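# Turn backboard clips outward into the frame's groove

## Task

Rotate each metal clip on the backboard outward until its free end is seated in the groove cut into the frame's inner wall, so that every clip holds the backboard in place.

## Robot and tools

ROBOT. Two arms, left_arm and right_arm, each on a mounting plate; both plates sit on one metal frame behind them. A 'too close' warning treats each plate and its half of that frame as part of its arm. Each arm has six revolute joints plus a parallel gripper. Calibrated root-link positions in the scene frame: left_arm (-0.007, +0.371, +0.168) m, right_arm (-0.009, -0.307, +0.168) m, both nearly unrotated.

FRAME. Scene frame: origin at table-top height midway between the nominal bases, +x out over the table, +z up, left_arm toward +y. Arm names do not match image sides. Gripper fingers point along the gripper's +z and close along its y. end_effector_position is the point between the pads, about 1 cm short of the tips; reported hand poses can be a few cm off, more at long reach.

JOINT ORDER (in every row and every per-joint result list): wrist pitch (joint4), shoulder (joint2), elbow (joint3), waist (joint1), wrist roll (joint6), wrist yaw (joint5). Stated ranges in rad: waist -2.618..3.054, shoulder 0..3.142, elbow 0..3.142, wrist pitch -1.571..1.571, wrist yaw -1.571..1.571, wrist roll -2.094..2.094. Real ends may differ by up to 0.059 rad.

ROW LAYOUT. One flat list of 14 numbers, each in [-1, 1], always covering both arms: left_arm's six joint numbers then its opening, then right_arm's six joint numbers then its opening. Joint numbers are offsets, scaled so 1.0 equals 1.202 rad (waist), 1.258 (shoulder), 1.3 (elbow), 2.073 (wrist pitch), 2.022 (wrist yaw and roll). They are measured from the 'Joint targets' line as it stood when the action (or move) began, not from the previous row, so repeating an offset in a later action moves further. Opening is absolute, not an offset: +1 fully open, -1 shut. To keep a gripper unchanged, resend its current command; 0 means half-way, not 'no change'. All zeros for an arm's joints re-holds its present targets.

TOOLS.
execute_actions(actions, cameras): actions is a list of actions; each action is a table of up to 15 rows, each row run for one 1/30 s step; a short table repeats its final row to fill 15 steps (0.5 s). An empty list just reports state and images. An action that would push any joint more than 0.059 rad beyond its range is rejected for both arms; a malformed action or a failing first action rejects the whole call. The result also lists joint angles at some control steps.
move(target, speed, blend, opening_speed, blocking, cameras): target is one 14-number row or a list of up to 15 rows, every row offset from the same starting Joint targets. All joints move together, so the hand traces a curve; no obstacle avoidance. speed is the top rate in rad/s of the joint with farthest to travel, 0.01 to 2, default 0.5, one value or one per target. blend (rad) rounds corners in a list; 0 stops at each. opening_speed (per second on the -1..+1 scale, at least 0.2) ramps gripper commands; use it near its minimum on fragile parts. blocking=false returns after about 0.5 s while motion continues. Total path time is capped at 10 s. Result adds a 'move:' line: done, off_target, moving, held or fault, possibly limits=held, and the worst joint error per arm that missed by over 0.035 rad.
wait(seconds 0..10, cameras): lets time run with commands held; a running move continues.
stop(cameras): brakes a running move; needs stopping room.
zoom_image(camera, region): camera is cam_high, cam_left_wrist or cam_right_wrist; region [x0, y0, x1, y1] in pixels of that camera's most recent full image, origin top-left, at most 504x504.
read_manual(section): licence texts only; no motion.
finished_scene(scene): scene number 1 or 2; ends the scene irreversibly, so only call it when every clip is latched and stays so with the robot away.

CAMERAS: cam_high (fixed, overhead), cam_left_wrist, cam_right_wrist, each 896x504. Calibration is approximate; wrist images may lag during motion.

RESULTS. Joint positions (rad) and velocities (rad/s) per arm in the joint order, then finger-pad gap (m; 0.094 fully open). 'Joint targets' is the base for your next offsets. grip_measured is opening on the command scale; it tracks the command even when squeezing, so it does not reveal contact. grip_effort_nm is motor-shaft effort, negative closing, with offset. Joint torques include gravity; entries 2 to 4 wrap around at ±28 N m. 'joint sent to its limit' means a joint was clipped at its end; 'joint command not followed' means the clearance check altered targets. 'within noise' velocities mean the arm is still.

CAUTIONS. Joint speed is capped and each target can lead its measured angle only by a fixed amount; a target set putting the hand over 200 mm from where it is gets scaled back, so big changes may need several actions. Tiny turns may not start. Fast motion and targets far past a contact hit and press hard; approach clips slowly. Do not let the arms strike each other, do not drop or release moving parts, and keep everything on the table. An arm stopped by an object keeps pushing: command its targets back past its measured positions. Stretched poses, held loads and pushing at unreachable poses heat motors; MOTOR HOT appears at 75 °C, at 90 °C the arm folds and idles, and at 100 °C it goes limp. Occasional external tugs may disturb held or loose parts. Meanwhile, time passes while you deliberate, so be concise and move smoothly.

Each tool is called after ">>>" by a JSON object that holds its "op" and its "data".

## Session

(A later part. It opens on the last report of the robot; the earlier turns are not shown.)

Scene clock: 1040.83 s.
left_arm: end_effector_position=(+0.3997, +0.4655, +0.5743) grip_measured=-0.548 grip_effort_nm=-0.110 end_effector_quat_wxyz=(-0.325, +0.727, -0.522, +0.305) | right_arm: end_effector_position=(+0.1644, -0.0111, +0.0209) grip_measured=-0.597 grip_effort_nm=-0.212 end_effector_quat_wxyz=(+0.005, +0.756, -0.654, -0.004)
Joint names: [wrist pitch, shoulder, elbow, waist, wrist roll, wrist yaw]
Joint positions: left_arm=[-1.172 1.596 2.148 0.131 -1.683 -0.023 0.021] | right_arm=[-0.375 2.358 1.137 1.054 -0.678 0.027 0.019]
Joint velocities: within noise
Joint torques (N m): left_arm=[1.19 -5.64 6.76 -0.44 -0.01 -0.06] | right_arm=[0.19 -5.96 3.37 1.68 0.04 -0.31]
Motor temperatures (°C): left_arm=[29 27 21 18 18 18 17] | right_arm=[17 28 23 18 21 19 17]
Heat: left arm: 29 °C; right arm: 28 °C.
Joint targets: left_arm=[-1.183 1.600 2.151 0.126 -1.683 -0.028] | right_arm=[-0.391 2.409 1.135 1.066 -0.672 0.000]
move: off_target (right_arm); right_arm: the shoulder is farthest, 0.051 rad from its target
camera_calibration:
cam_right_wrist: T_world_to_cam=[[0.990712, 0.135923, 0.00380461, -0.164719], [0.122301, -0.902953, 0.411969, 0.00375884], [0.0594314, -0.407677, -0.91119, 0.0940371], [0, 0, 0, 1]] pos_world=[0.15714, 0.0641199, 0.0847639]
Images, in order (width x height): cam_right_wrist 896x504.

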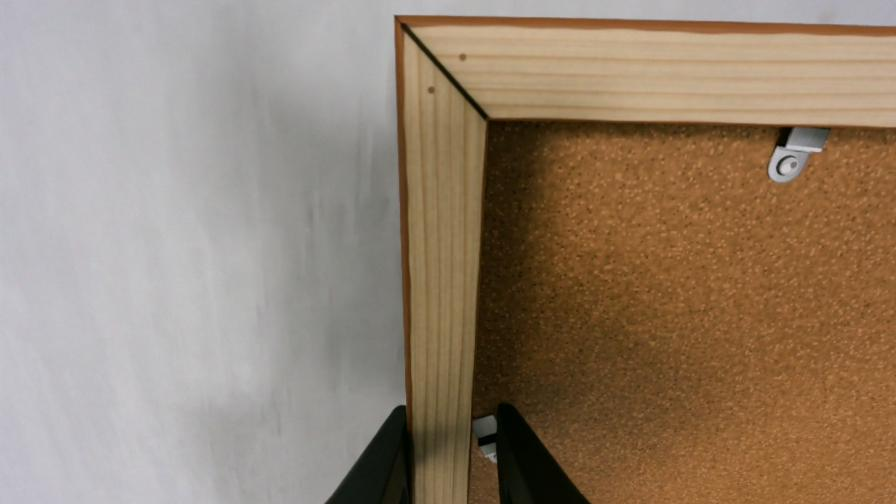

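>>> {"op": "move", "data": {"target": [0,0,0,0,0,0,-0.55,-0.003,0,0,0.003,0,0,-0.65], "speed": 0.05, "opening_speed": 0.2, "cameras": ["cam_right_wrist"]}}

>>> {"op": "move", "data": {"target": [0,0,0,0,0,0,-0.55,-0.003,0,0,0.003,0,0,-0.69], "speed": 0.05, "opening_speed": 0.2, "cameras": ["cam_right_wrist"]}}

Scene clock: 1045.30 s.
left_arm: end_effector_position=(+0.3997, +0.4655, +0.5743) grip_measured=-0.548 grip_effort_nm=-0.125 end_effector_quat_wxyz=(-0.325, +0.727, -0.522, +0.305) | right_arm: end_effector_position=(+0.1633, -0.0113, +0.0209) grip_measured=-0.647 grip_effort_nm=-0.227 end_effector_quat_wxyz=(+0.006, +0.757, -0.654, -0.003)
Joint names: [wrist pitch, shoulder, elbow, waist, wrist roll, wrist yaw]
Joint positions: left_arm=[-1.172 1.596 2.148 0.131 -1.683 -0.023 0.021] | right_arm=[-0.378 2.358 1.137 1.056 -0.677 0.028 0.017]
Joint velocities: within noise
Joint torques (N m): left_arm=[1.16 -5.72 6.87 -0.54 0.01 -0.06] | right_arm=[0.18 -5.96 3.38 1.77 0.01 -0.31]
Motor temperatures (°C): left_arm=[29 27 21 18 18 18 17] | right_arm=[17 28 23 18 21 19 17]
Heat: left arm: 29 °C; right arm: 28 °C.
Joint targets: left_arm=[-1.183 1.600 2.151 0.126 -1.683 -0.028] | right_arm=[-0.397 2.409 1.135 1.070 -0.672 0.000]
move: off_target (right_arm); right_arm: the shoulder is farthest, 0.051 rad from its target
camera_calibration:
cam_right_wrist: T_world_to_cam=[[0.990544, 0.137176, 0.00230967, -0.163523], [0.1239, -0.90165, 0.414338, 0.00338448], [0.0589199, -0.410134, -0.91012, 0.0940843], [0, 0, 0, 1]] pos_world=[0.156014, 0.0640702, 0.0846033]
Images, in order (width x height): cam_right_wrist 896x504.

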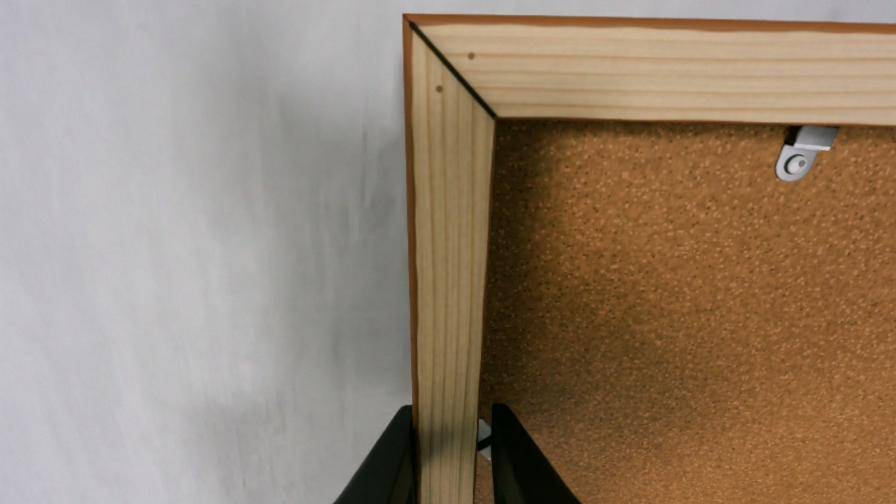

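Scene clock: 1046.00 s.
left_arm: end_effector_position=(+0.3997, +0.4655, +0.5743) grip_measured=-0.548 grip_effort_nm=-0.120 end_effector_quat_wxyz=(-0.325, +0.727, -0.522, +0.305) | right_arm: end_effector_position=(+0.1623, -0.0114, +0.0208) grip_measured=-0.687 grip_effort_nm=-0.217 end_effector_quat_wxyz=(+0.007, +0.757, -0.653, -0.003)
Joint names: [wrist pitch, shoulder, elbow, waist, wrist roll, wrist yaw]
Joint positions: left_arm=[-1.172 1.596 2.148 0.131 -1.683 -0.023 0.021] | right_arm=[-0.38 2.358 1.137 1.059 -0.676 0.028 0.015]
Joint velocities: within noise
Joint torques (N m): left_arm=[1.2 -5.74 6.75 -0.65 0.06 -0.03] | right_arm=[0.14 -5.96 3.37 1.83 0 -0.32]
Motor temperatures (°C): left_arm=[29 27 21 18 18 18 17] | right_arm=[17 28 23 18 21 19 17]
Heat: left arm: 29 °C; right arm: 28 °C.
Joint targets: left_arm=[-1.183 1.600 2.151 0.126 -1.683 -0.028] | right_arm=[-0.403 2.409 1.135 1.073 -0.672 0.000]
move: off_target (right_arm); right_arm: the shoulder is farthest, 0.051 rad from its target
camera_calibration:
cam_right_wrist: T_world_to_cam=[[0.990321, 0.13879, 0.00105624, -0.162371], [0.125748, -0.900429, 0.416431, 0.00309187], [0.0587475, -0.412267, -0.909167, 0.0939956], [0, 0, 0, 1]] pos_world=[0.154889, 0.0640709, 0.0843416]
Images, in order (width x height): cam_right_wrist 896x504.

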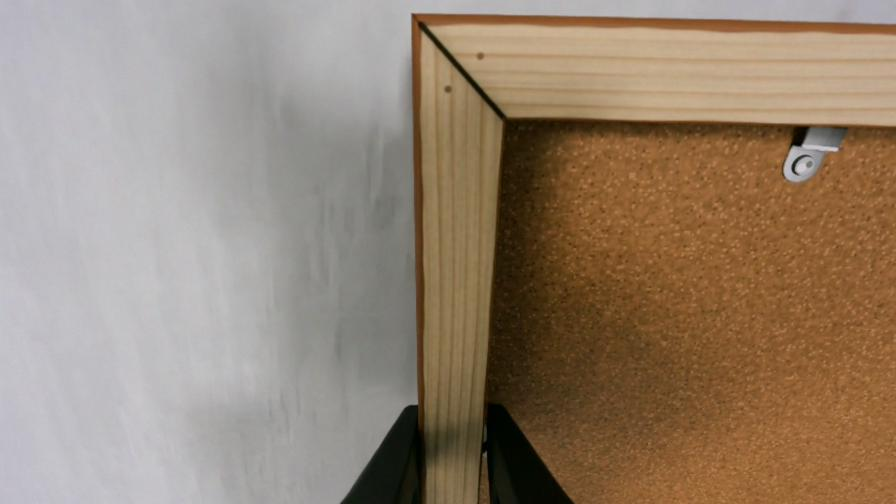

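>>> {"op": "move", "data": {"target": [[0,0,0,0,0,0,-0.55,0,0,0,-0.006,0,0,-0.55],[0,0,0,0,0,0,-0.55,0,-0.16,0,-0.006,0,0,-0.42]], "speed": 0.15, "opening_speed": 0.3, "cameras": ["cam_right_wrist"]}}

>>> {"op": "zoom_image", "data": {"camera": "cam_right_wrist", "region": [350, 380, 550, 500]}}

Scene clock: 1053.53 s.
left_arm: end_effector_position=(+0.3997, +0.4655, +0.5743) grip_measured=-0.548 grip_effort_nm=-0.115 end_effector_quat_wxyz=(-0.325, +0.727, -0.522, +0.305) | right_arm: end_effector_position=(+0.1736, +0.0121, +0.0617) grip_measured=-0.422 grip_effort_nm=0.056 end_effector_quat_wxyz=(-0.043, +0.757, -0.652, -0.019)
Joint names: [wrist pitch, shoulder, elbow, waist, wrist roll, wrist yaw]
Joint positions: left_arm=[-1.172 1.596 2.148 0.131 -1.683 -0.023 0.021] | right_arm=[-0.396 2.237 1.137 1.062 -0.676 0.014 0.027]
Joint velocities: within noise
Joint torques (N m): left_arm=[1.16 -5.71 6.83 -0.55 0.04 -0.02] | right_arm=[0.47 -13.26 3.93 0.87 0.01 -0.19]
Motor temperatures (°C): left_arm=[29 27 21 18 18 18 17] | right_arm=[17 28 23 18 21 19 17]
Heat: left arm: 29 °C; right arm: 28 °C.
Joint targets: left_arm=[-1.183 1.600 2.151 0.126 -1.683 -0.028] | right_arm=[-0.403 2.208 1.135 1.066 -0.672 0.000]
move: done
camera_calibration:
cam_right_wrist: T_world_to_cam=[[0.989183, 0.135775, 0.0555216, -0.179985], [0.110066, -0.937212, 0.330938, 0.0142511], [0.0969685, -0.321247, -0.942018, 0.13444], [0, 0, 0, 1]] pos_world=[0.163433, 0.0809823, 0.131922]
Images, in order (width x height): cam_right_wrist 896x504.

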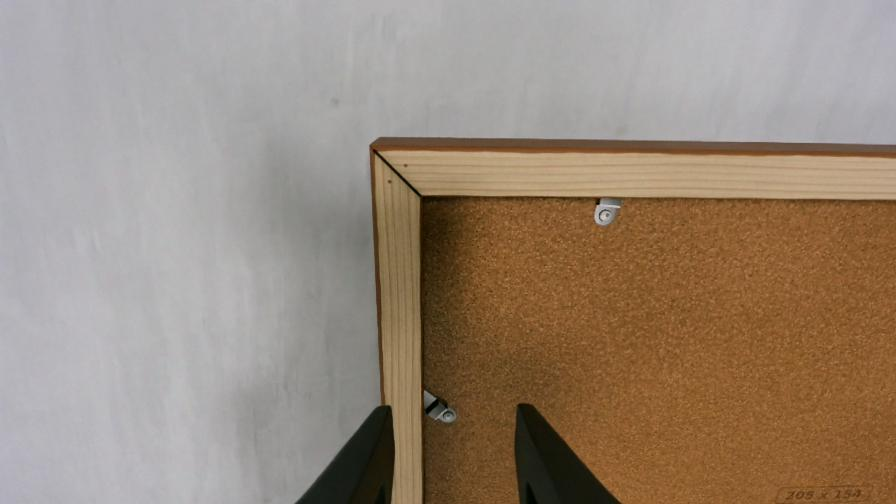

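Scaled by 2.520.

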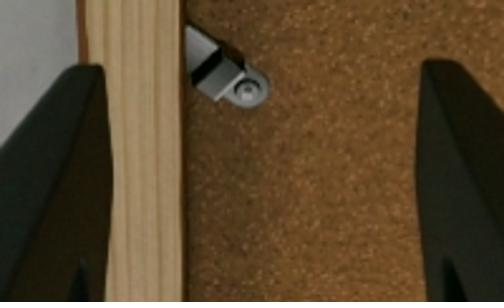

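>>> {"op": "move", "data": {"target": [[0,0,0,0,0,0,-0.55,0.016,0,0,-0.012,0,0,-0.42],[0,0,0,0,0,0,-0.55,0.016,0.09,0,-0.012,0,0,-0.42]], "speed": 0.15, "opening_speed": 0.3, "cameras": ["cam_right_wrist"]}}

Scene clock: 1087.90 s.
left_arm: end_effector_position=(+0.3997, +0.4655, +0.5743) grip_measured=-0.548 grip_effort_nm=-0.120 end_effector_quat_wxyz=(-0.325, +0.727, -0.522, +0.305) | right_arm: end_effector_position=(+0.1660, +0.0009, +0.0360) grip_measured=-0.422 grip_effort_nm=0.066 end_effector_quat_wxyz=(-0.015, +0.758, -0.652, -0.014)
Joint names: [wrist pitch, shoulder, elbow, waist, wrist roll, wrist yaw]
Joint positions: left_arm=[-1.172 1.596 2.148 0.131 -1.683 -0.023 0.021] | right_arm=[-0.378 2.312 1.137 1.062 -0.676 0.014 0.027]
Joint velocities: within noise
Joint torques (N m): left_arm=[1.16 -5.67 6.78 -0.47 0.03 -0.02] | right_arm=[0.51 -9.76 3.62 -0.44 0 -0.18]
Motor temperatures (°C): left_arm=[30 27 21 18 18 18 17] | right_arm=[17 33 22 18 21 19 17]
Heat: left arm: 30 °C; right arm: 33 °C.
Joint targets: left_arm=[-1.183 1.600 2.151 0.126 -1.683 -0.028] | right_arm=[-0.370 2.321 1.135 1.052 -0.672 0.000]
move: done
camera_calibration:
cam_right_wrist: T_world_to_cam=[[0.989986, 0.139697, 0.0203151, -0.168439], [0.122091, -0.919541, 0.373548, 0.00954255], [0.0708641, -0.367327, -0.927388, 0.111271], [0, 0, 0, 1]] pos_world=[0.157702, 0.0731779, 0.103048]
Images, in order (width x height): cam_right_wrist 896x504.

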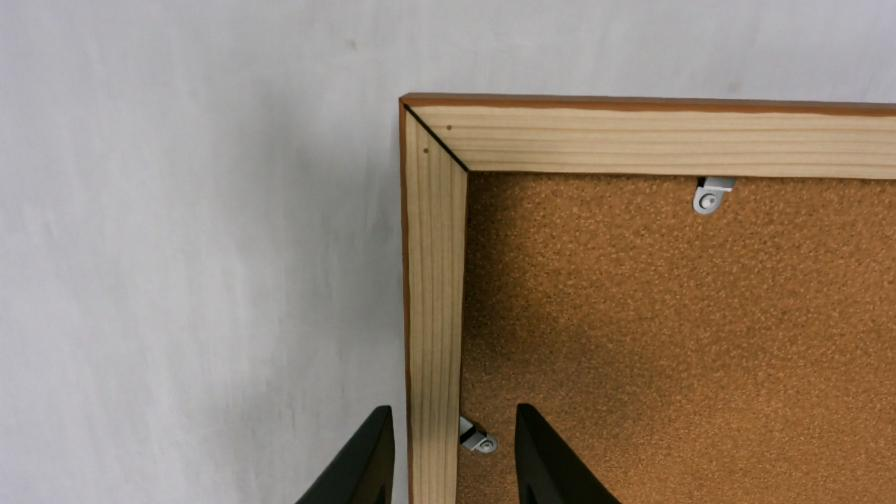

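>>> {"op": "move", "data": {"target": [[0,0,0,0,0,0,-0.55,-0.02,0,0,-0.008,0,0,-0.42],[0,0,0,0,0,0,-0.55,-0.007,0.04,0,-0.008,0,0,-0.42],[0,0,0,0,0,0,-0.55,-0.007,0.07,0,-0.008,0,0,-0.42]], "speed": 0.1, "opening_speed": 0.3, "cameras": ["cam_right_wrist"]}}

Scene clock: 1095.03 s.
left_arm: end_effector_position=(+0.3997, +0.4655, +0.5743) grip_measured=-0.548 grip_effort_nm=-0.120 end_effector_quat_wxyz=(-0.325, +0.727, -0.522, +0.305) | right_arm: end_effector_position=(+0.1610, -0.0148, +0.0208) grip_measured=-0.422 grip_effort_nm=0.056 end_effector_quat_wxyz=(+0.016, +0.754, -0.656, -0.009)
Joint names: [wrist pitch, shoulder, elbow, waist, wrist roll, wrist yaw]
Joint positions: left_arm=[-1.172 1.596 2.148 0.131 -1.683 -0.023 0.021] | right_arm=[-0.394 2.358 1.137 1.05 -0.676 0.014 0.027]
Joint velocities: within noise
Joint torques (N m): left_arm=[1.17 -5.59 6.94 -0.57 0.03 -0.05] | right_arm=[0.44 -5.97 3.36 -0.2 0.01 -0.18]
Motor temperatures (°C): left_arm=[30 27 21 18 18 18 17] | right_arm=[17 31 22 18 21 19 17]
Heat: left arm: 30 °C; right arm: 31 °C.
Joint targets: left_arm=[-1.183 1.600 2.151 0.126 -1.683 -0.028] | right_arm=[-0.384 2.409 1.135 1.042 -0.672 0.000]
move: off_target (right_arm); right_arm: the shoulder is farthest, 0.051 rad from its target
camera_calibration:
cam_right_wrist: T_world_to_cam=[[0.991344, 0.129894, -0.0190904, -0.160499], [0.125906, -0.899384, 0.418635, 0.000193397], [0.0372085, -0.417415, -0.907954, 0.096064], [0, 0, 0, 1]] pos_world=[0.155511, 0.0611203, 0.0840767]
Images, in order (width x height): cam_right_wrist 896x504.

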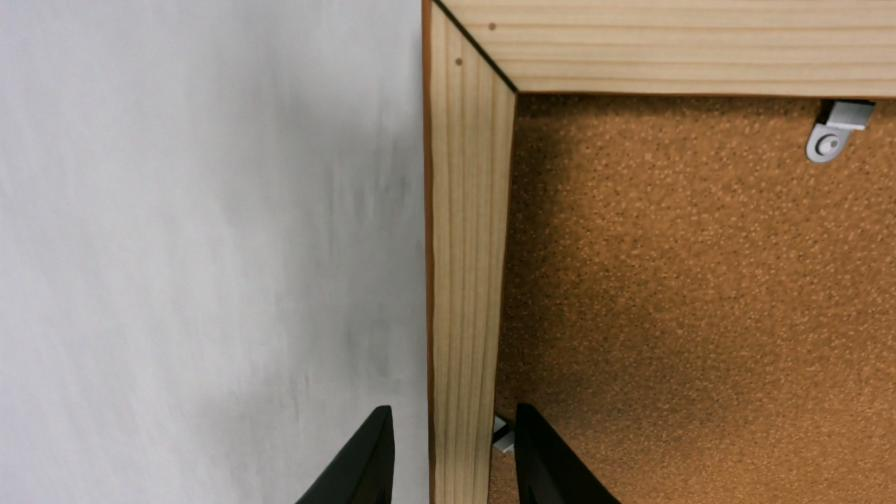

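>>> {"op": "move", "data": {"target": [[0,0,0,0,0,0,-0.55,0,-0.10,0,0,0,0,-0.42],[0,0,0,0,0,0,-0.55,-0.01,-0.10,0,-0.010,0,0,-0.42],[0,0,0,0,0,0,-0.55,0.007,-0.10,0,-0.010,0,0,-0.42],[0,0,0,0,0,0,-0.55,0.007,-0.03,0,-0.010,0,0,-0.42]], "speed": 0.12, "opening_speed": 0.3, "cameras": ["cam_right_wrist"]}}

Scene clock: 1103.50 s.
left_arm: end_effector_position=(+0.3997, +0.4655, +0.5743) grip_measured=-0.548 grip_effort_nm=-0.120 end_effector_quat_wxyz=(-0.325, +0.727, -0.522, +0.305) | right_arm: end_effector_position=(+0.1723, -0.0056, +0.0328) grip_measured=-0.422 grip_effort_nm=0.056 end_effector_quat_wxyz=(-0.010, +0.749, -0.662, -0.014)
Joint names: [wrist pitch, shoulder, elbow, waist, wrist roll, wrist yaw]
Joint positions: left_arm=[-1.172 1.596 2.148 0.131 -1.683 -0.023 0.021] | right_arm=[-0.378 2.321 1.137 1.036 -0.676 0.013 0.027]
Joint velocities: within noise
Joint torques (N m): left_arm=[1.18 -5.7 6.9 -0.68 0.04 -0.04] | right_arm=[0.51 -6.04 3.58 -0.06 0.01 -0.16]
Motor temperatures (°C): left_arm=[30 27 21 18 18 18 17] | right_arm=[17 30 22 18 21 19 17]
Heat: left arm: 30 °C; right arm: 30 °C.
Joint targets: left_arm=[-1.183 1.600 2.151 0.126 -1.683 -0.028] | right_arm=[-0.370 2.372 1.135 1.030 -0.672 0.000]
move: off_target (right_arm); right_arm: the shoulder is farthest, 0.050 rad from its target
camera_calibration:
cam_right_wrist: T_world_to_cam=[[0.993345, 0.114493, 0.012545, -0.174152], [0.101186, -0.919507, 0.379827, 0.00742565], [0.0550228, -0.37603, -0.924973, 0.108012], [0, 0, 0, 1]] pos_world=[0.166299, 0.0673829, 0.0992725]
Images, in order (width x height): cam_right_wrist 896x504.

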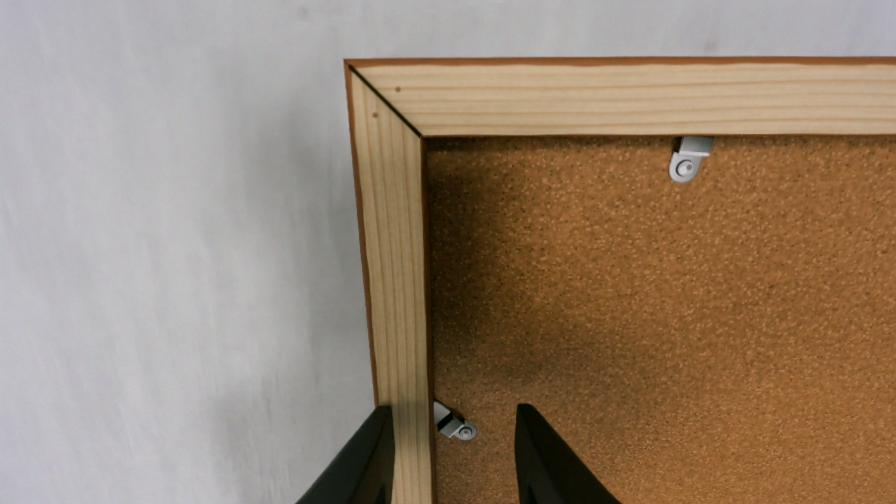

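>>> {"op": "move", "data": {"target": [[0,0,0,0,0,0,-0.55,0,-0.06,0,0,0,0,-0.42],[0,0,0,0,0,0,-0.55,-0.018,-0.06,0,0.014,0,0,-0.42],[0,0,0,0,0,0,-0.55,-0.005,-0.06,0,0.014,0,0,-0.42]], "speed": 0.15, "opening_speed": 0.3, "cameras": ["cam_right_wrist"]}}

Scene clock: 1109.10 s.
left_arm: end_effector_position=(+0.3997, +0.4655, +0.5743) grip_measured=-0.548 grip_effort_nm=-0.115 end_effector_quat_wxyz=(-0.325, +0.727, -0.522, +0.305) | right_arm: end_effector_position=(+0.1725, -0.0054, +0.0341) grip_measured=-0.422 grip_effort_nm=0.056 end_effector_quat_wxyz=(-0.011, +0.749, -0.662, -0.014)
Joint names: [wrist pitch, shoulder, elbow, waist, wrist roll, wrist yaw]
Joint positions: left_arm=[-1.172 1.596 2.148 0.131 -1.683 -0.023 0.021] | right_arm=[-0.381 2.317 1.137 1.036 -0.676 0.013 0.027]
Joint velocities: within noise
Joint torques (N m): left_arm=[1.15 -5.61 6.91 -0.59 0.01 -0.05] | right_arm=[0.43 -12.56 3.54 1.54 0 -0.17]
Motor temperatures (°C): left_arm=[30 27 21 18 18 18 17] | right_arm=[17 29 22 18 21 19 17]
Heat: left arm: 30 °C; right arm: 29 °C.
Joint targets: left_arm=[-1.183 1.600 2.151 0.126 -1.683 -0.028] | right_arm=[-0.380 2.296 1.135 1.047 -0.672 0.000]
move: done
camera_calibration:
cam_right_wrist: T_world_to_cam=[[0.993342, 0.114439, 0.0132516, -0.174423], [0.10092, -0.919881, 0.378991, 0.0071676], [0.0555613, -0.375131, -0.925305, 0.109291], [0, 0, 0, 1]] pos_world=[0.166466, 0.0675527, 0.100723]
Images, in order (width x height): cam_right_wrist 896x504.

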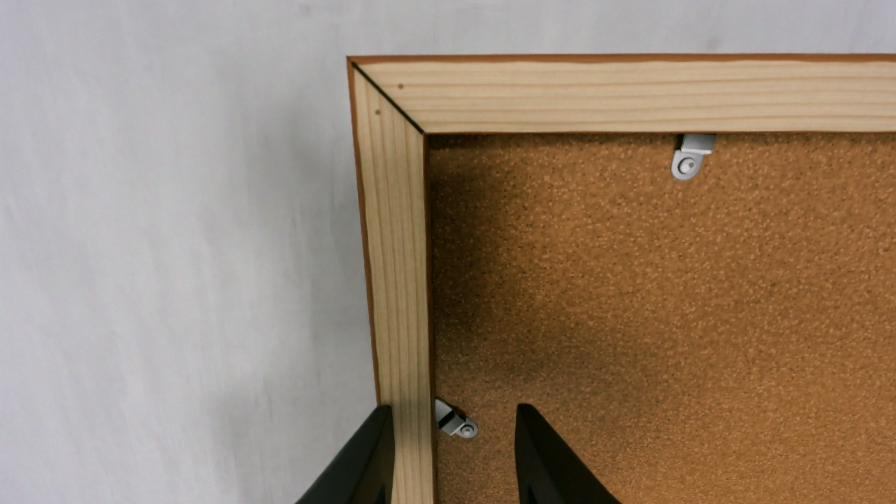

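>>> {"op": "move", "data": {"target": [[0,0,0,0,0,0,-0.55,-0.004,-0.05,0,0.006,0,0,-0.42],[0,0,0,0,0,0,-0.55,0.003,-0.05,0,0.004,0,0,-0.42],[0,0,0,0,0,0,-0.55,0.003,0.02,0,0.004,0,0,-0.42]], "speed": 0.15, "opening_speed": 0.3, "cameras": ["cam_right_wrist"]}}

Scene clock: 1113.57 s.
left_arm: end_effector_position=(+0.3997, +0.4655, +0.5743) grip_measured=-0.548 grip_effort_nm=-0.125 end_effector_quat_wxyz=(-0.325, +0.727, -0.522, +0.305) | right_arm: end_effector_position=(+0.1706, -0.0027, +0.0355) grip_measured=-0.422 grip_effort_nm=0.056 end_effector_quat_wxyz=(-0.013, +0.752, -0.659, -0.014)
Joint names: [wrist pitch, shoulder, elbow, waist, wrist roll, wrist yaw]
Joint positions: left_arm=[-1.172 1.596 2.148 0.131 -1.683 -0.023 0.021] | right_arm=[-0.38 2.313 1.137 1.045 -0.676 0.013 0.027]
Joint velocities: within noise
Joint torques (N m): left_arm=[1.14 -5.63 6.67 -0.55 -0.01 -0.04] | right_arm=[0.48 -9.84 3.6 1.1 -0.01 -0.16]
Motor temperatures (°C): left_arm=[30 27 21 18 18 18 17] | right_arm=[17 30 22 18 21 19 17]
Heat: left arm: 30 °C; right arm: 30 °C.
Joint targets: left_arm=[-1.183 1.600 2.151 0.126 -1.683 -0.028] | right_arm=[-0.374 2.321 1.135 1.052 -0.672 0.000]
move: done
camera_calibration:
cam_right_wrist: T_world_to_cam=[[0.99228, 0.122897, 0.0166231, -0.17274], [0.107741, -0.920656, 0.375212, 0.00823984], [0.0614166, -0.370524, -0.92679, 0.110753], [0, 0, 0, 1]] pos_world=[0.163716, 0.0698519, 0.102424]
Images, in order (width x height): cam_right_wrist 896x504.

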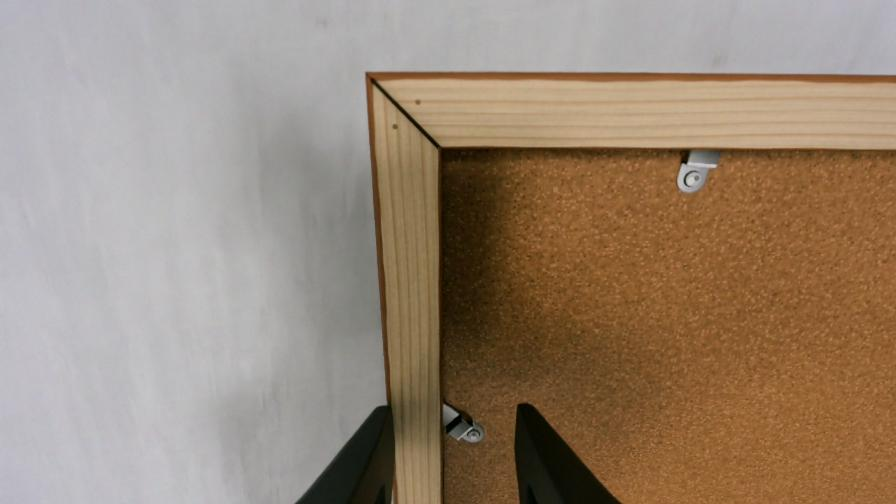

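>>> {"op": "move", "data": {"target": [[0,0,0,0,0,0,-0.55,-0.001,0.03,0,0.002,0,0,-0.42],[0,0,0,0,0,0,-0.55,-0.001,0.07,0,0.002,0,0,-0.42]], "speed": 0.1, "opening_speed": 0.3, "cameras": ["cam_right_wrist"]}}

Scene clock: 1119.47 s.
left_arm: end_effector_position=(+0.3997, +0.4655, +0.5743) grip_measured=-0.548 grip_effort_nm=-0.120 end_effector_quat_wxyz=(-0.325, +0.727, -0.522, +0.305) | right_arm: end_effector_position=(+0.1688, -0.0049, +0.0301) grip_measured=-0.422 grip_effort_nm=0.056 end_effector_quat_wxyz=(-0.003, +0.752, -0.659, -0.013)
Joint names: [wrist pitch, shoulder, elbow, waist, wrist roll, wrist yaw]
Joint positions: left_arm=[-1.172 1.596 2.148 0.131 -1.683 -0.023 0.021] | right_arm=[-0.391 2.335 1.15 1.045 -0.676 0.012 0.027]
Joint velocities: within noise
Joint torques (N m): left_arm=[1.16 -5.68 6.83 -0.68 0.02 -0.02] | right_arm=[0.56 -3.93 2.67 1.37 0 -0.15]
Motor temperatures (°C): left_arm=[30 27 21 18 18 18 17] | right_arm=[17 29 22 18 21 19 17]
Heat: left arm: 30 °C; right arm: 29 °C.
Joint targets: left_arm=[-1.183 1.600 2.151 0.126 -1.683 -0.028] | right_arm=[-0.376 2.409 1.134 1.054 -0.672 0.000]
move: off_target (right_arm); right_arm: the shoulder is farthest, 0.074 rad from its target
camera_calibration:
cam_right_wrist: T_world_to_cam=[[0.992297, 0.123847, 0.00276542, -0.170178], [0.112979, -0.913927, 0.389838, 0.00717158], [0.0508076, -0.386522, -0.920879, 0.106514], [0, 0, 0, 1]] pos_world=[0.162645, 0.0688004, 0.0957614]
Images, in order (width x height): cam_right_wrist 896x504.

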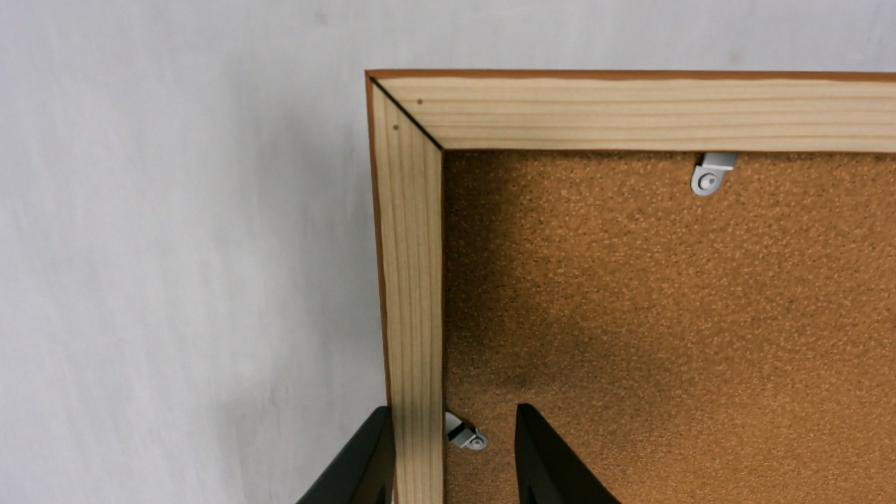

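>>> {"op": "move", "data": {"target": [[0,0,0,0,0,0,-0.55,0,-0.14,0,0.0,0,0,-0.42],[0,0,0,0,0,0,-0.55,-0.012,-0.14,0,0.013,0,0,-0.42],[0,0,0,0,0,0,-0.55,-0.002,-0.14,0,0.009,0,0,-0.42],[0,0,0,0,0,0,-0.55,-0.002,-0.06,0,0.009,0,0,-0.42]], "speed": 0.15, "opening_speed": 0.3, "cameras": ["cam_right_wrist"]}}

Scene clock: 1125.43 s.
left_arm: end_effector_position=(+0.3997, +0.4655, +0.5743) grip_measured=-0.548 grip_effort_nm=-0.125 end_effector_quat_wxyz=(-0.325, +0.727, -0.522, +0.305) | right_arm: end_effector_position=(+0.1644, -0.0010, +0.0328) grip_measured=-0.422 grip_effort_nm=0.061 end_effector_quat_wxyz=(-0.007, +0.758, -0.652, -0.014)
Joint names: [wrist pitch, shoulder, elbow, waist, wrist roll, wrist yaw]
Joint positions: left_arm=[-1.172 1.596 2.148 0.131 -1.683 -0.023 0.021] | right_arm=[-0.387 2.325 1.144 1.062 -0.676 0.012 0.027]
Joint velocities: within noise
Joint torques (N m): left_arm=[1.19 -5.75 6.78 -0.53 0.01 0] | right_arm=[0.47 -9.81 3.11 0.73 0.01 -0.16]
Motor temperatures (°C): left_arm=[30 27 21 18 18 18 17] | right_arm=[17 29 22 18 21 19 17]
Heat: left arm: 30 °C; right arm: 29 °C.
Joint targets: left_arm=[-1.183 1.600 2.151 0.126 -1.683 -0.028] | right_arm=[-0.380 2.334 1.135 1.065 -0.672 0.000]
move: done
camera_calibration:
cam_right_wrist: T_world_to_cam=[[0.990097, 0.14011, 0.00878394, -0.16613], [0.126087, -0.915024, 0.383188, 0.00821118], [0.0617259, -0.378285, -0.923629, 0.109102], [0, 0, 0, 1]] pos_world=[0.156715, 0.0720617, 0.0990828]
Images, in order (width x height): cam_right_wrist 896x504.

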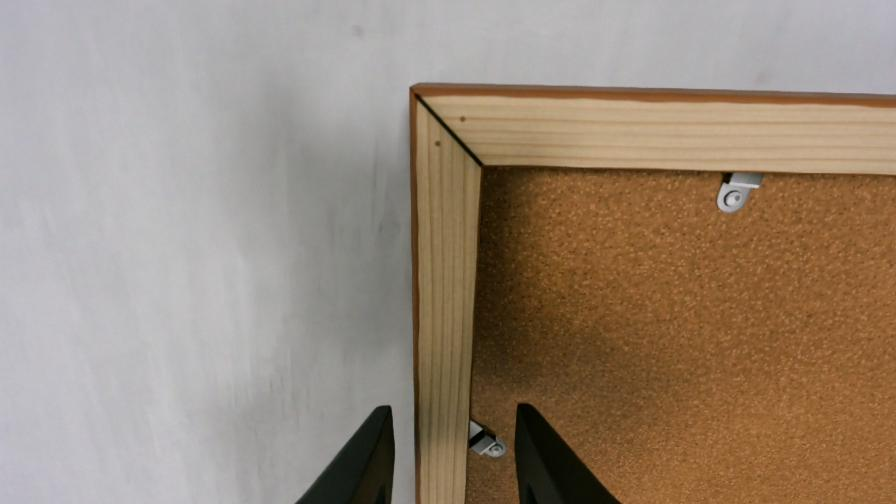

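>>> {"op": "move", "data": {"target": [[0,0,0,0,0,0,-0.55,-0.016,-0.03,0,-0.015,0,0,-0.42],[0,0,0,0,0,0,-0.55,-0.002,-0.03,0,-0.015,0,0,-0.42],[0,0,0,0,0,0,-0.55,-0.002,0.03,0,-0.015,0,0,-0.42]], "speed": 0.15, "opening_speed": 0.3, "cameras": ["cam_right_wrist"]}}

Scene clock: 1132.43 s.
left_arm: end_effector_position=(+0.3997, +0.4655, +0.5743) grip_measured=-0.548 grip_effort_nm=-0.125 end_effector_quat_wxyz=(-0.325, +0.727, -0.522, +0.305) | right_arm: end_effector_position=(+0.1618, -0.0103, +0.0213) grip_measured=-0.422 grip_effort_nm=0.051 end_effector_quat_wxyz=(+0.010, +0.755, -0.655, -0.010)
Joint names: [wrist pitch, shoulder, elbow, waist, wrist roll, wrist yaw]
Joint positions: left_arm=[-1.172 1.596 2.148 0.131 -1.683 -0.023 0.021] | right_arm=[-0.388 2.36 1.144 1.054 -0.676 0.012 0.027]
Joint velocities: within noise
Joint torques (N m): left_arm=[1.18 -5.61 6.76 -0.58 0.04 -0.04] | right_arm=[0.38 -9.57 2.88 -0.12 0 -0.15]
Motor temperatures (°C): left_arm=[30 27 21 18 18 18 17] | right_arm=[17 29 22 18 21 19 17]
Heat: left arm: 30 °C; right arm: 29 °C.
Joint targets: left_arm=[-1.183 1.600 2.151 0.126 -1.683 -0.028] | right_arm=[-0.384 2.372 1.135 1.047 -0.672 0.000]
move: done
camera_calibration:
cam_right_wrist: T_world_to_cam=[[0.990973, 0.133395, -0.0133717, -0.161868], [0.12714, -0.90347, 0.409363, 0.00387311], [0.0425259, -0.407367, -0.912274, 0.0976717], [0, 0, 0, 1]] pos_world=[0.155761, 0.0648798, 0.0853534]
Images, in order (width x height): cam_right_wrist 896x504.

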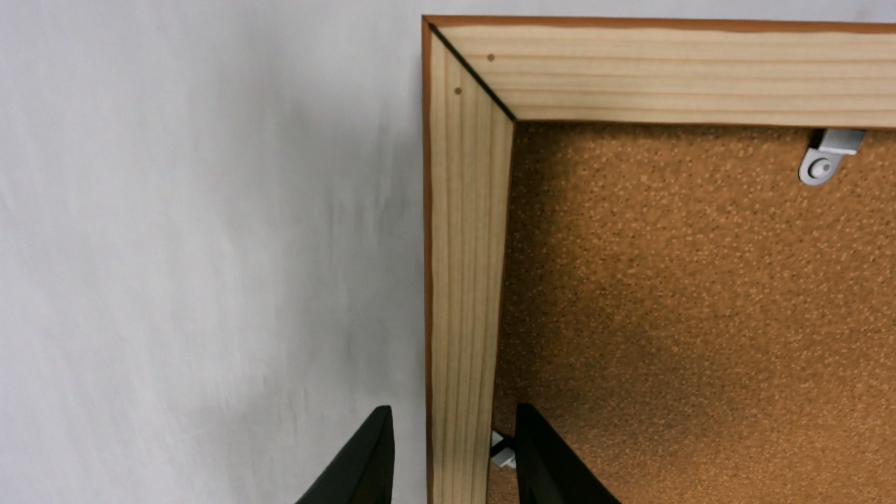

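>>> {"op": "move", "data": {"target": [[0,0,0,0,0,0,-0.55,0,-0.10,0,0,0,0,-0.42],[0,0,0,0,0,0,-0.55,-0.014,-0.10,0,-0.017,0,0,-0.42],[0,0,0,0,0,0,-0.55,0.002,-0.10,0,-0.017,0,0,-0.42],[0,0,0,0,0,0,-0.55,0.002,-0.03,0,-0.017,0,0,-0.42]], "speed": 0.15, "opening_speed": 0.3, "cameras": ["cam_right_wrist"]}}

Scene clock: 1144.10 s.
left_arm: end_effector_position=(+0.3997, +0.4655, +0.5743) grip_measured=-0.548 grip_effort_nm=-0.129 end_effector_quat_wxyz=(-0.325, +0.727, -0.522, +0.305) | right_arm: end_effector_position=(+0.1744, -0.0052, +0.0340) grip_measured=-0.422 grip_effort_nm=0.051 end_effector_quat_wxyz=(-0.010, +0.748, -0.664, -0.014)
Joint names: [wrist pitch, shoulder, elbow, waist, wrist roll, wrist yaw]
Joint positions: left_arm=[-1.172 1.596 2.148 0.131 -1.683 -0.023 0.021] | right_arm=[-0.385 2.32 1.144 1.031 -0.676 0.012 0.027]
Joint velocities: within noise
Joint torques (N m): left_arm=[1.2 -5.63 6.9 -0.55 0.02 -0.02] | right_arm=[0.44 -9.37 3.11 0.03 0 -0.14]
Motor temperatures (°C): left_arm=[30 27 21 18 18 18 17] | right_arm=[17 29 22 18 21 19 17]
Heat: left arm: 30 °C; right arm: 29 °C.
Joint targets: left_arm=[-1.183 1.600 2.151 0.126 -1.683 -0.028] | right_arm=[-0.380 2.334 1.135 1.027 -0.672 0.000]
move: done
camera_calibration:
cam_right_wrist: T_world_to_cam=[[0.99391, 0.109574, 0.0117072, -0.176419], [0.0969954, -0.920305, 0.378985, 0.0078854], [0.052301, -0.375541, -0.925329, 0.109688], [0, 0, 0, 1]] pos_world=[0.168843, 0.0677803, 0.100574]
Images, in order (width x height): cam_right_wrist 896x504.

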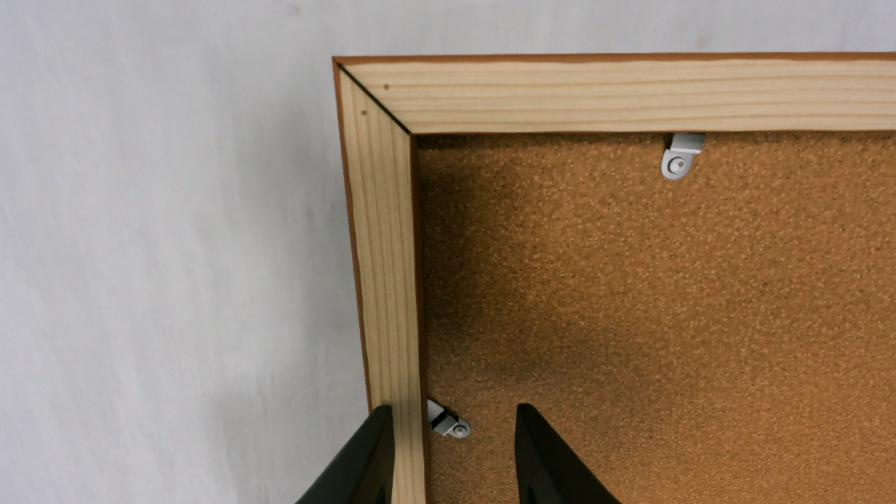

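>>> {"op": "move", "data": {"target": [[0,0,0,0,0,0,-0.55,0,-0.06,0,0,0,0,-0.42],[0,0,0,0,0,0,-0.55,-0.018,-0.06,0,0.022,0,0,-0.42],[0,0,0,0,0,0,-0.55,-0.005,-0.06,0,0.020,0,0,-0.42],[0,0,0,0,0,0,-0.55,-0.005,0.01,0,0.020,0,0,-0.42]], "speed": 0.15, "opening_speed": 0.3, "cameras": ["cam_right_wrist"]}}

Scene clock: 1153.13 s.
left_arm: end_effector_position=(+0.3997, +0.4655, +0.5743) grip_measured=-0.548 grip_effort_nm=-0.110 end_effector_quat_wxyz=(-0.325, +0.727, -0.522, +0.305) | right_arm: end_effector_position=(+0.1661, -0.0090, +0.0282) grip_measured=-0.422 grip_effort_nm=0.046 end_effector_quat_wxyz=(+0.004, +0.753, -0.658, -0.012)
Joint names: [wrist pitch, shoulder, elbow, waist, wrist roll, wrist yaw]
Joint positions: left_arm=[-1.172 1.596 2.148 0.131 -1.683 -0.023 0.021] | right_arm=[-0.398 2.338 1.144 1.045 -0.676 0.012 0.027]
Joint velocities: within noise
Joint torques (N m): left_arm=[1.14 -5.63 6.86 -0.62 0.03 -0.01] | right_arm=[0.43 -9.85 3.02 0.98 0 -0.15]
Motor temperatures (°C): left_arm=[30 27 21 18 18 18 17] | right_arm=[17 30 22 18 21 19 17]
Heat: left arm: 30 °C; right arm: 30 °C.
Joint targets: left_arm=[-1.183 1.600 2.151 0.126 -1.683 -0.028] | right_arm=[-0.391 2.347 1.135 1.051 -0.672 0.000]
move: done
camera_calibration:
cam_right_wrist: T_world_to_cam=[[0.992169, 0.12474, -0.0064189, -0.166706], [0.116848, -0.908792, 0.400555, 0.00357437], [0.0441315, -0.398168, -0.91625, 0.104227], [0, 0, 0, 1]] pos_world=[0.160383, 0.065543, 0.0929962]
Images, in order (width x height): cam_right_wrist 896x504.

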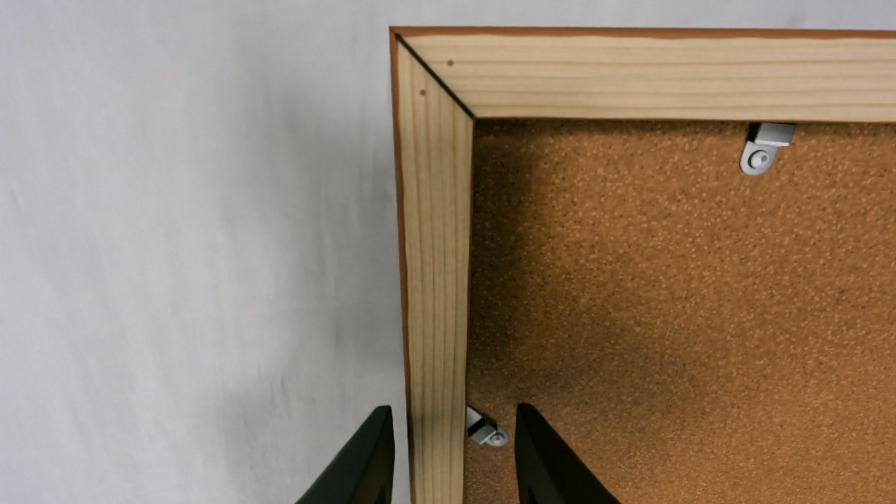

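>>> {"op": "move", "data": {"target": [0,0,0,0,0,0,-0.55,0,0.05,0,-0.002,0,0,-0.42], "speed": 0.1, "opening_speed": 0.3, "cameras": ["cam_right_wrist"]}}

>>> {"op": "move", "data": {"target": [0,0,0,0,0,0,-0.55,-0.002,0,0,0.003,0,0,-0.48], "speed": 0.05, "opening_speed": 0.2, "cameras": ["cam_right_wrist"]}}

Scene clock: 1158.57 s.
left_arm: end_effector_position=(+0.3997, +0.4655, +0.5743) grip_measured=-0.548 grip_effort_nm=-0.120 end_effector_quat_wxyz=(-0.325, +0.727, -0.522, +0.305) | right_arm: end_effector_position=(+0.1627, -0.0140, +0.0194) grip_measured=-0.422 grip_effort_nm=0.046 end_effector_quat_wxyz=(+0.016, +0.753, -0.658, -0.010)
Joint names: [wrist pitch, shoulder, elbow, waist, wrist roll, wrist yaw]
Joint positions: left_arm=[-1.172 1.596 2.148 0.131 -1.683 -0.023 0.021] | right_arm=[-0.393 2.365 1.144 1.045 -0.676 0.012 0.027]
Joint velocities: within noise
Joint torques (N m): left_arm=[1.18 -5.81 6.75 -0.53 -0.01 0.01] | right_arm=[0.35 -6.6 2.85 0.73 -0.01 -0.15]
Motor temperatures (°C): left_arm=[30 27 21 18 18 18 17] | right_arm=[17 30 22 18 21 19 17]
Heat: left arm: 30 °C; right arm: 30 °C.
Joint targets: left_arm=[-1.183 1.600 2.151 0.126 -1.683 -0.028] | right_arm=[-0.390 2.409 1.135 1.048 -0.672 0.000]
move: off_target (right_arm); right_arm: the shoulder is farthest, 0.045 rad from its target
camera_calibration:
cam_right_wrist: T_world_to_cam=[[0.991905, 0.125302, -0.0205783, -0.162415], [0.122427, -0.900684, 0.416869, 0.00180342], [0.0336999, -0.416014, -0.908733, 0.0955908], [0, 0, 0, 1]] pos_world=[0.157658, 0.0617424, 0.0827726]
Images, in order (width x height): cam_right_wrist 896x504.

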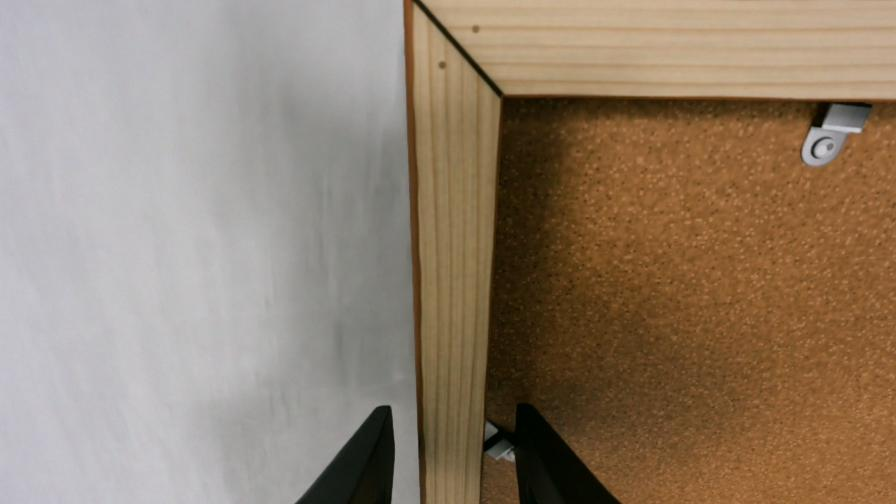

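Scene clock: 1159.27 s.
left_arm: end_effector_position=(+0.3997, +0.4655, +0.5743) grip_measured=-0.548 grip_effort_nm=-0.125 end_effector_quat_wxyz=(-0.325, +0.727, -0.522, +0.305) | right_arm: end_effector_position=(+0.1637, -0.0140, +0.0193) grip_measured=-0.478 grip_effort_nm=-0.159 end_effector_quat_wxyz=(+0.014, +0.753, -0.658, -0.008)
Joint names: [wrist pitch, shoulder, elbow, waist, wrist roll, wrist yaw]
Joint positions: left_arm=[-1.172 1.596 2.148 0.131 -1.683 -0.023 0.021] | right_arm=[-0.391 2.365 1.144 1.045 -0.676 0.017 0.025]
Joint velocities: within noise
Joint torques (N m): left_arm=[1.18 -5.65 6.78 -0.53 -0.02 -0.06] | right_arm=[0.31 -6.69 2.91 1.07 0.01 -0.2]
Motor temperatures (°C): left_arm=[30 27 21 18 18 18 17] | right_arm=[17 30 22 18 21 19 17]
Heat: left arm: 30 °C; right arm: 30 °C.
Joint targets: left_arm=[-1.183 1.600 2.151 0.126 -1.683 -0.028] | right_arm=[-0.395 2.409 1.135 1.052 -0.672 0.000]
move: off_target (right_arm); right_arm: the shoulder is farthest, 0.044 rad from its target
camera_calibration:
cam_right_wrist: T_world_to_cam=[[0.991997, 0.125338, -0.0152673, -0.163579], [0.120203, -0.90043, 0.418064, 0.00206267], [0.0386522, -0.416553, -0.908289, 0.0947098], [0, 0, 0, 1]] pos_world=[0.158361, 0.0618116, 0.0826642]
Images, in order (width x height): cam_right_wrist 896x504.

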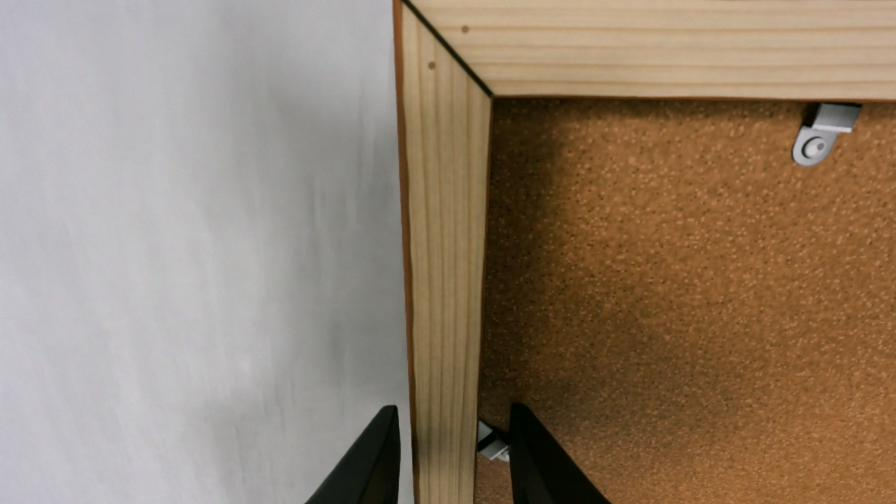

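>>> {"op": "move", "data": {"target": [[0,0,0,0,0,0,-0.55,0,0,0,-0.003,0,0,-0.42],[0,0,0,0,0,0,-0.55,0.002,-0.10,0,-0.003,0,0,-0.42],[0,0,0,0,0,0,-0.55,0.008,-0.10,0,0.000,0,0,-0.42],[0,0,0,0,0,0,-0.55,0.008,-0.03,0,0.000,0,0,-0.42],[0,0,0,0,0,0,-0.55,0.008,0.0,0,0.000,0,0,-0.42]], "speed": 0.12, "opening_speed": 0.3, "cameras": ["cam_right_wrist"]}}

Scene clock: 1170.23 s.
left_arm: end_effector_position=(+0.3997, +0.4655, +0.5743) grip_measured=-0.548 grip_effort_nm=-0.110 end_effector_quat_wxyz=(-0.325, +0.727, -0.522, +0.305) | right_arm: end_effector_position=(+0.1688, -0.0044, +0.0303) grip_measured=-0.422 grip_effort_nm=0.061 end_effector_quat_wxyz=(-0.003, +0.752, -0.658, -0.014)
Joint names: [wrist pitch, shoulder, elbow, waist, wrist roll, wrist yaw]
Joint positions: left_arm=[-1.172 1.596 2.148 0.131 -1.683 -0.023 0.021] | right_arm=[-0.391 2.335 1.15 1.045 -0.676 0.011 0.027]
Joint velocities: within noise
Joint torques (N m): left_arm=[1.19 -5.76 6.8 -0.59 0.05 -0.03] | right_arm=[0.53 -3.93 2.65 1.07 -0.01 -0.14]
Motor temperatures (°C): left_arm=[30 27 21 18 18 18 17] | right_arm=[17 29 22 18 21 19 17]
Heat: left arm: 30 °C; right arm: 29 °C.
Joint targets: left_arm=[-1.183 1.600 2.151 0.126 -1.683 -0.028] | right_arm=[-0.378 2.410 1.134 1.052 -0.672 0.000]
move: off_target (right_arm); right_arm: the shoulder is farthest, 0.074 rad from its target
camera_calibration:
cam_right_wrist: T_world_to_cam=[[0.992254, 0.124188, 0.00288687, -0.170243], [0.113317, -0.914425, 0.388568, 0.0075207], [0.0508954, -0.385232, -0.921415, 0.106951], [0, 0, 0, 1]] pos_world=[0.162629, 0.0692204, 0.0961159]
Images, in order (width x height): cam_right_wrist 896x504.

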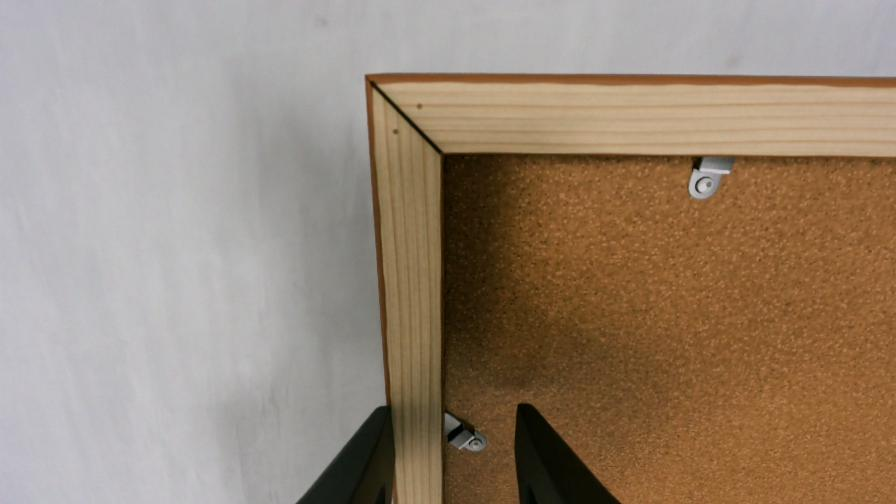

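>>> {"op": "move", "data": {"target": [[0,0,0,0,0,0,-0.55,0,-0.12,0,0,0,0,-0.36],[0,0,0,0,0,0,-0.55,-0.018,-0.12,0,0.006,0,0,-0.36],[0,0,0,0,0,0,-0.55,-0.0035,-0.12,0,0.002,0,0,-0.36],[0,0,0,0,0,0,-0.55,-0.0035,-0.05,0,0.002,0,0,-0.36]], "speed": 0.15, "opening_speed": 0.3, "cameras": ["cam_right_wrist"]}}

Scene clock: 1178.47 s.
left_arm: end_effector_position=(+0.3997, +0.4655, +0.5743) grip_measured=-0.548 grip_effort_nm=-0.115 end_effector_quat_wxyz=(-0.325, +0.727, -0.522, +0.305) | right_arm: end_effector_position=(+0.1659, -0.0076, +0.0282) grip_measured=-0.362 grip_effort_nm=0.056 end_effector_quat_wxyz=(+0.002, +0.754, -0.657, -0.011)
Joint names: [wrist pitch, shoulder, elbow, waist, wrist roll, wrist yaw]
Joint positions: left_arm=[-1.172 1.596 2.148 0.131 -1.683 -0.023 0.021] | right_arm=[-0.393 2.338 1.143 1.049 -0.676 0.014 0.03]
Joint velocities: within noise
Joint torques (N m): left_arm=[1.15 -5.61 6.72 -0.42 0.03 -0.01] | right_arm=[0.46 -9.85 3.03 0.96 0 -0.17]
Motor temperatures (°C): left_arm=[30 27 21 18 18 18 17] | right_arm=[17 28 22 18 21 19 17]
Heat: left arm: 30 °C; right arm: 28 °C.
Joint targets: left_arm=[-1.183 1.600 2.151 0.126 -1.683 -0.028] | right_arm=[-0.385 2.347 1.134 1.054 -0.672 0.000]
move: done
camera_calibration:
cam_right_wrist: T_world_to_cam=[[0.991725, 0.128372, -0.00135498, -0.166745], [0.118262, -0.909416, 0.398719, 0.0046387], [0.0499519, -0.395579, -0.917072, 0.103826], [0, 0, 0, 1]] pos_world=[0.15963, 0.0666952, 0.0931402]
Images, in order (width x height): cam_right_wrist 896x504.

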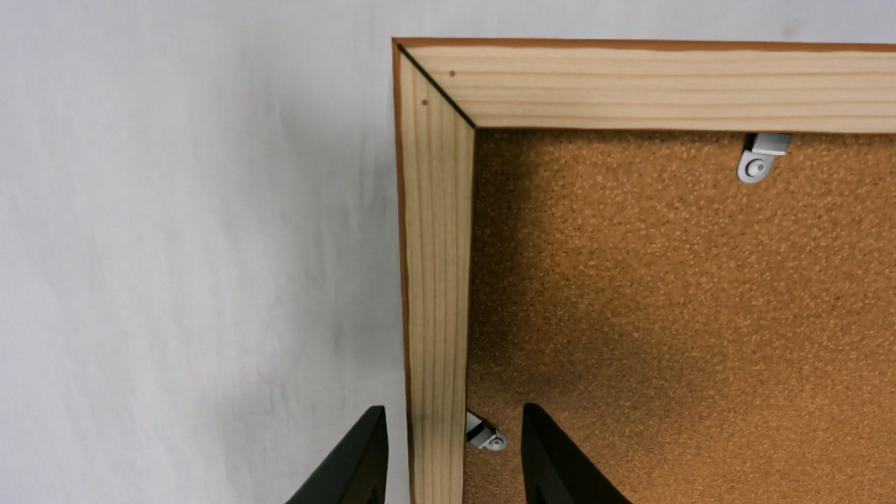

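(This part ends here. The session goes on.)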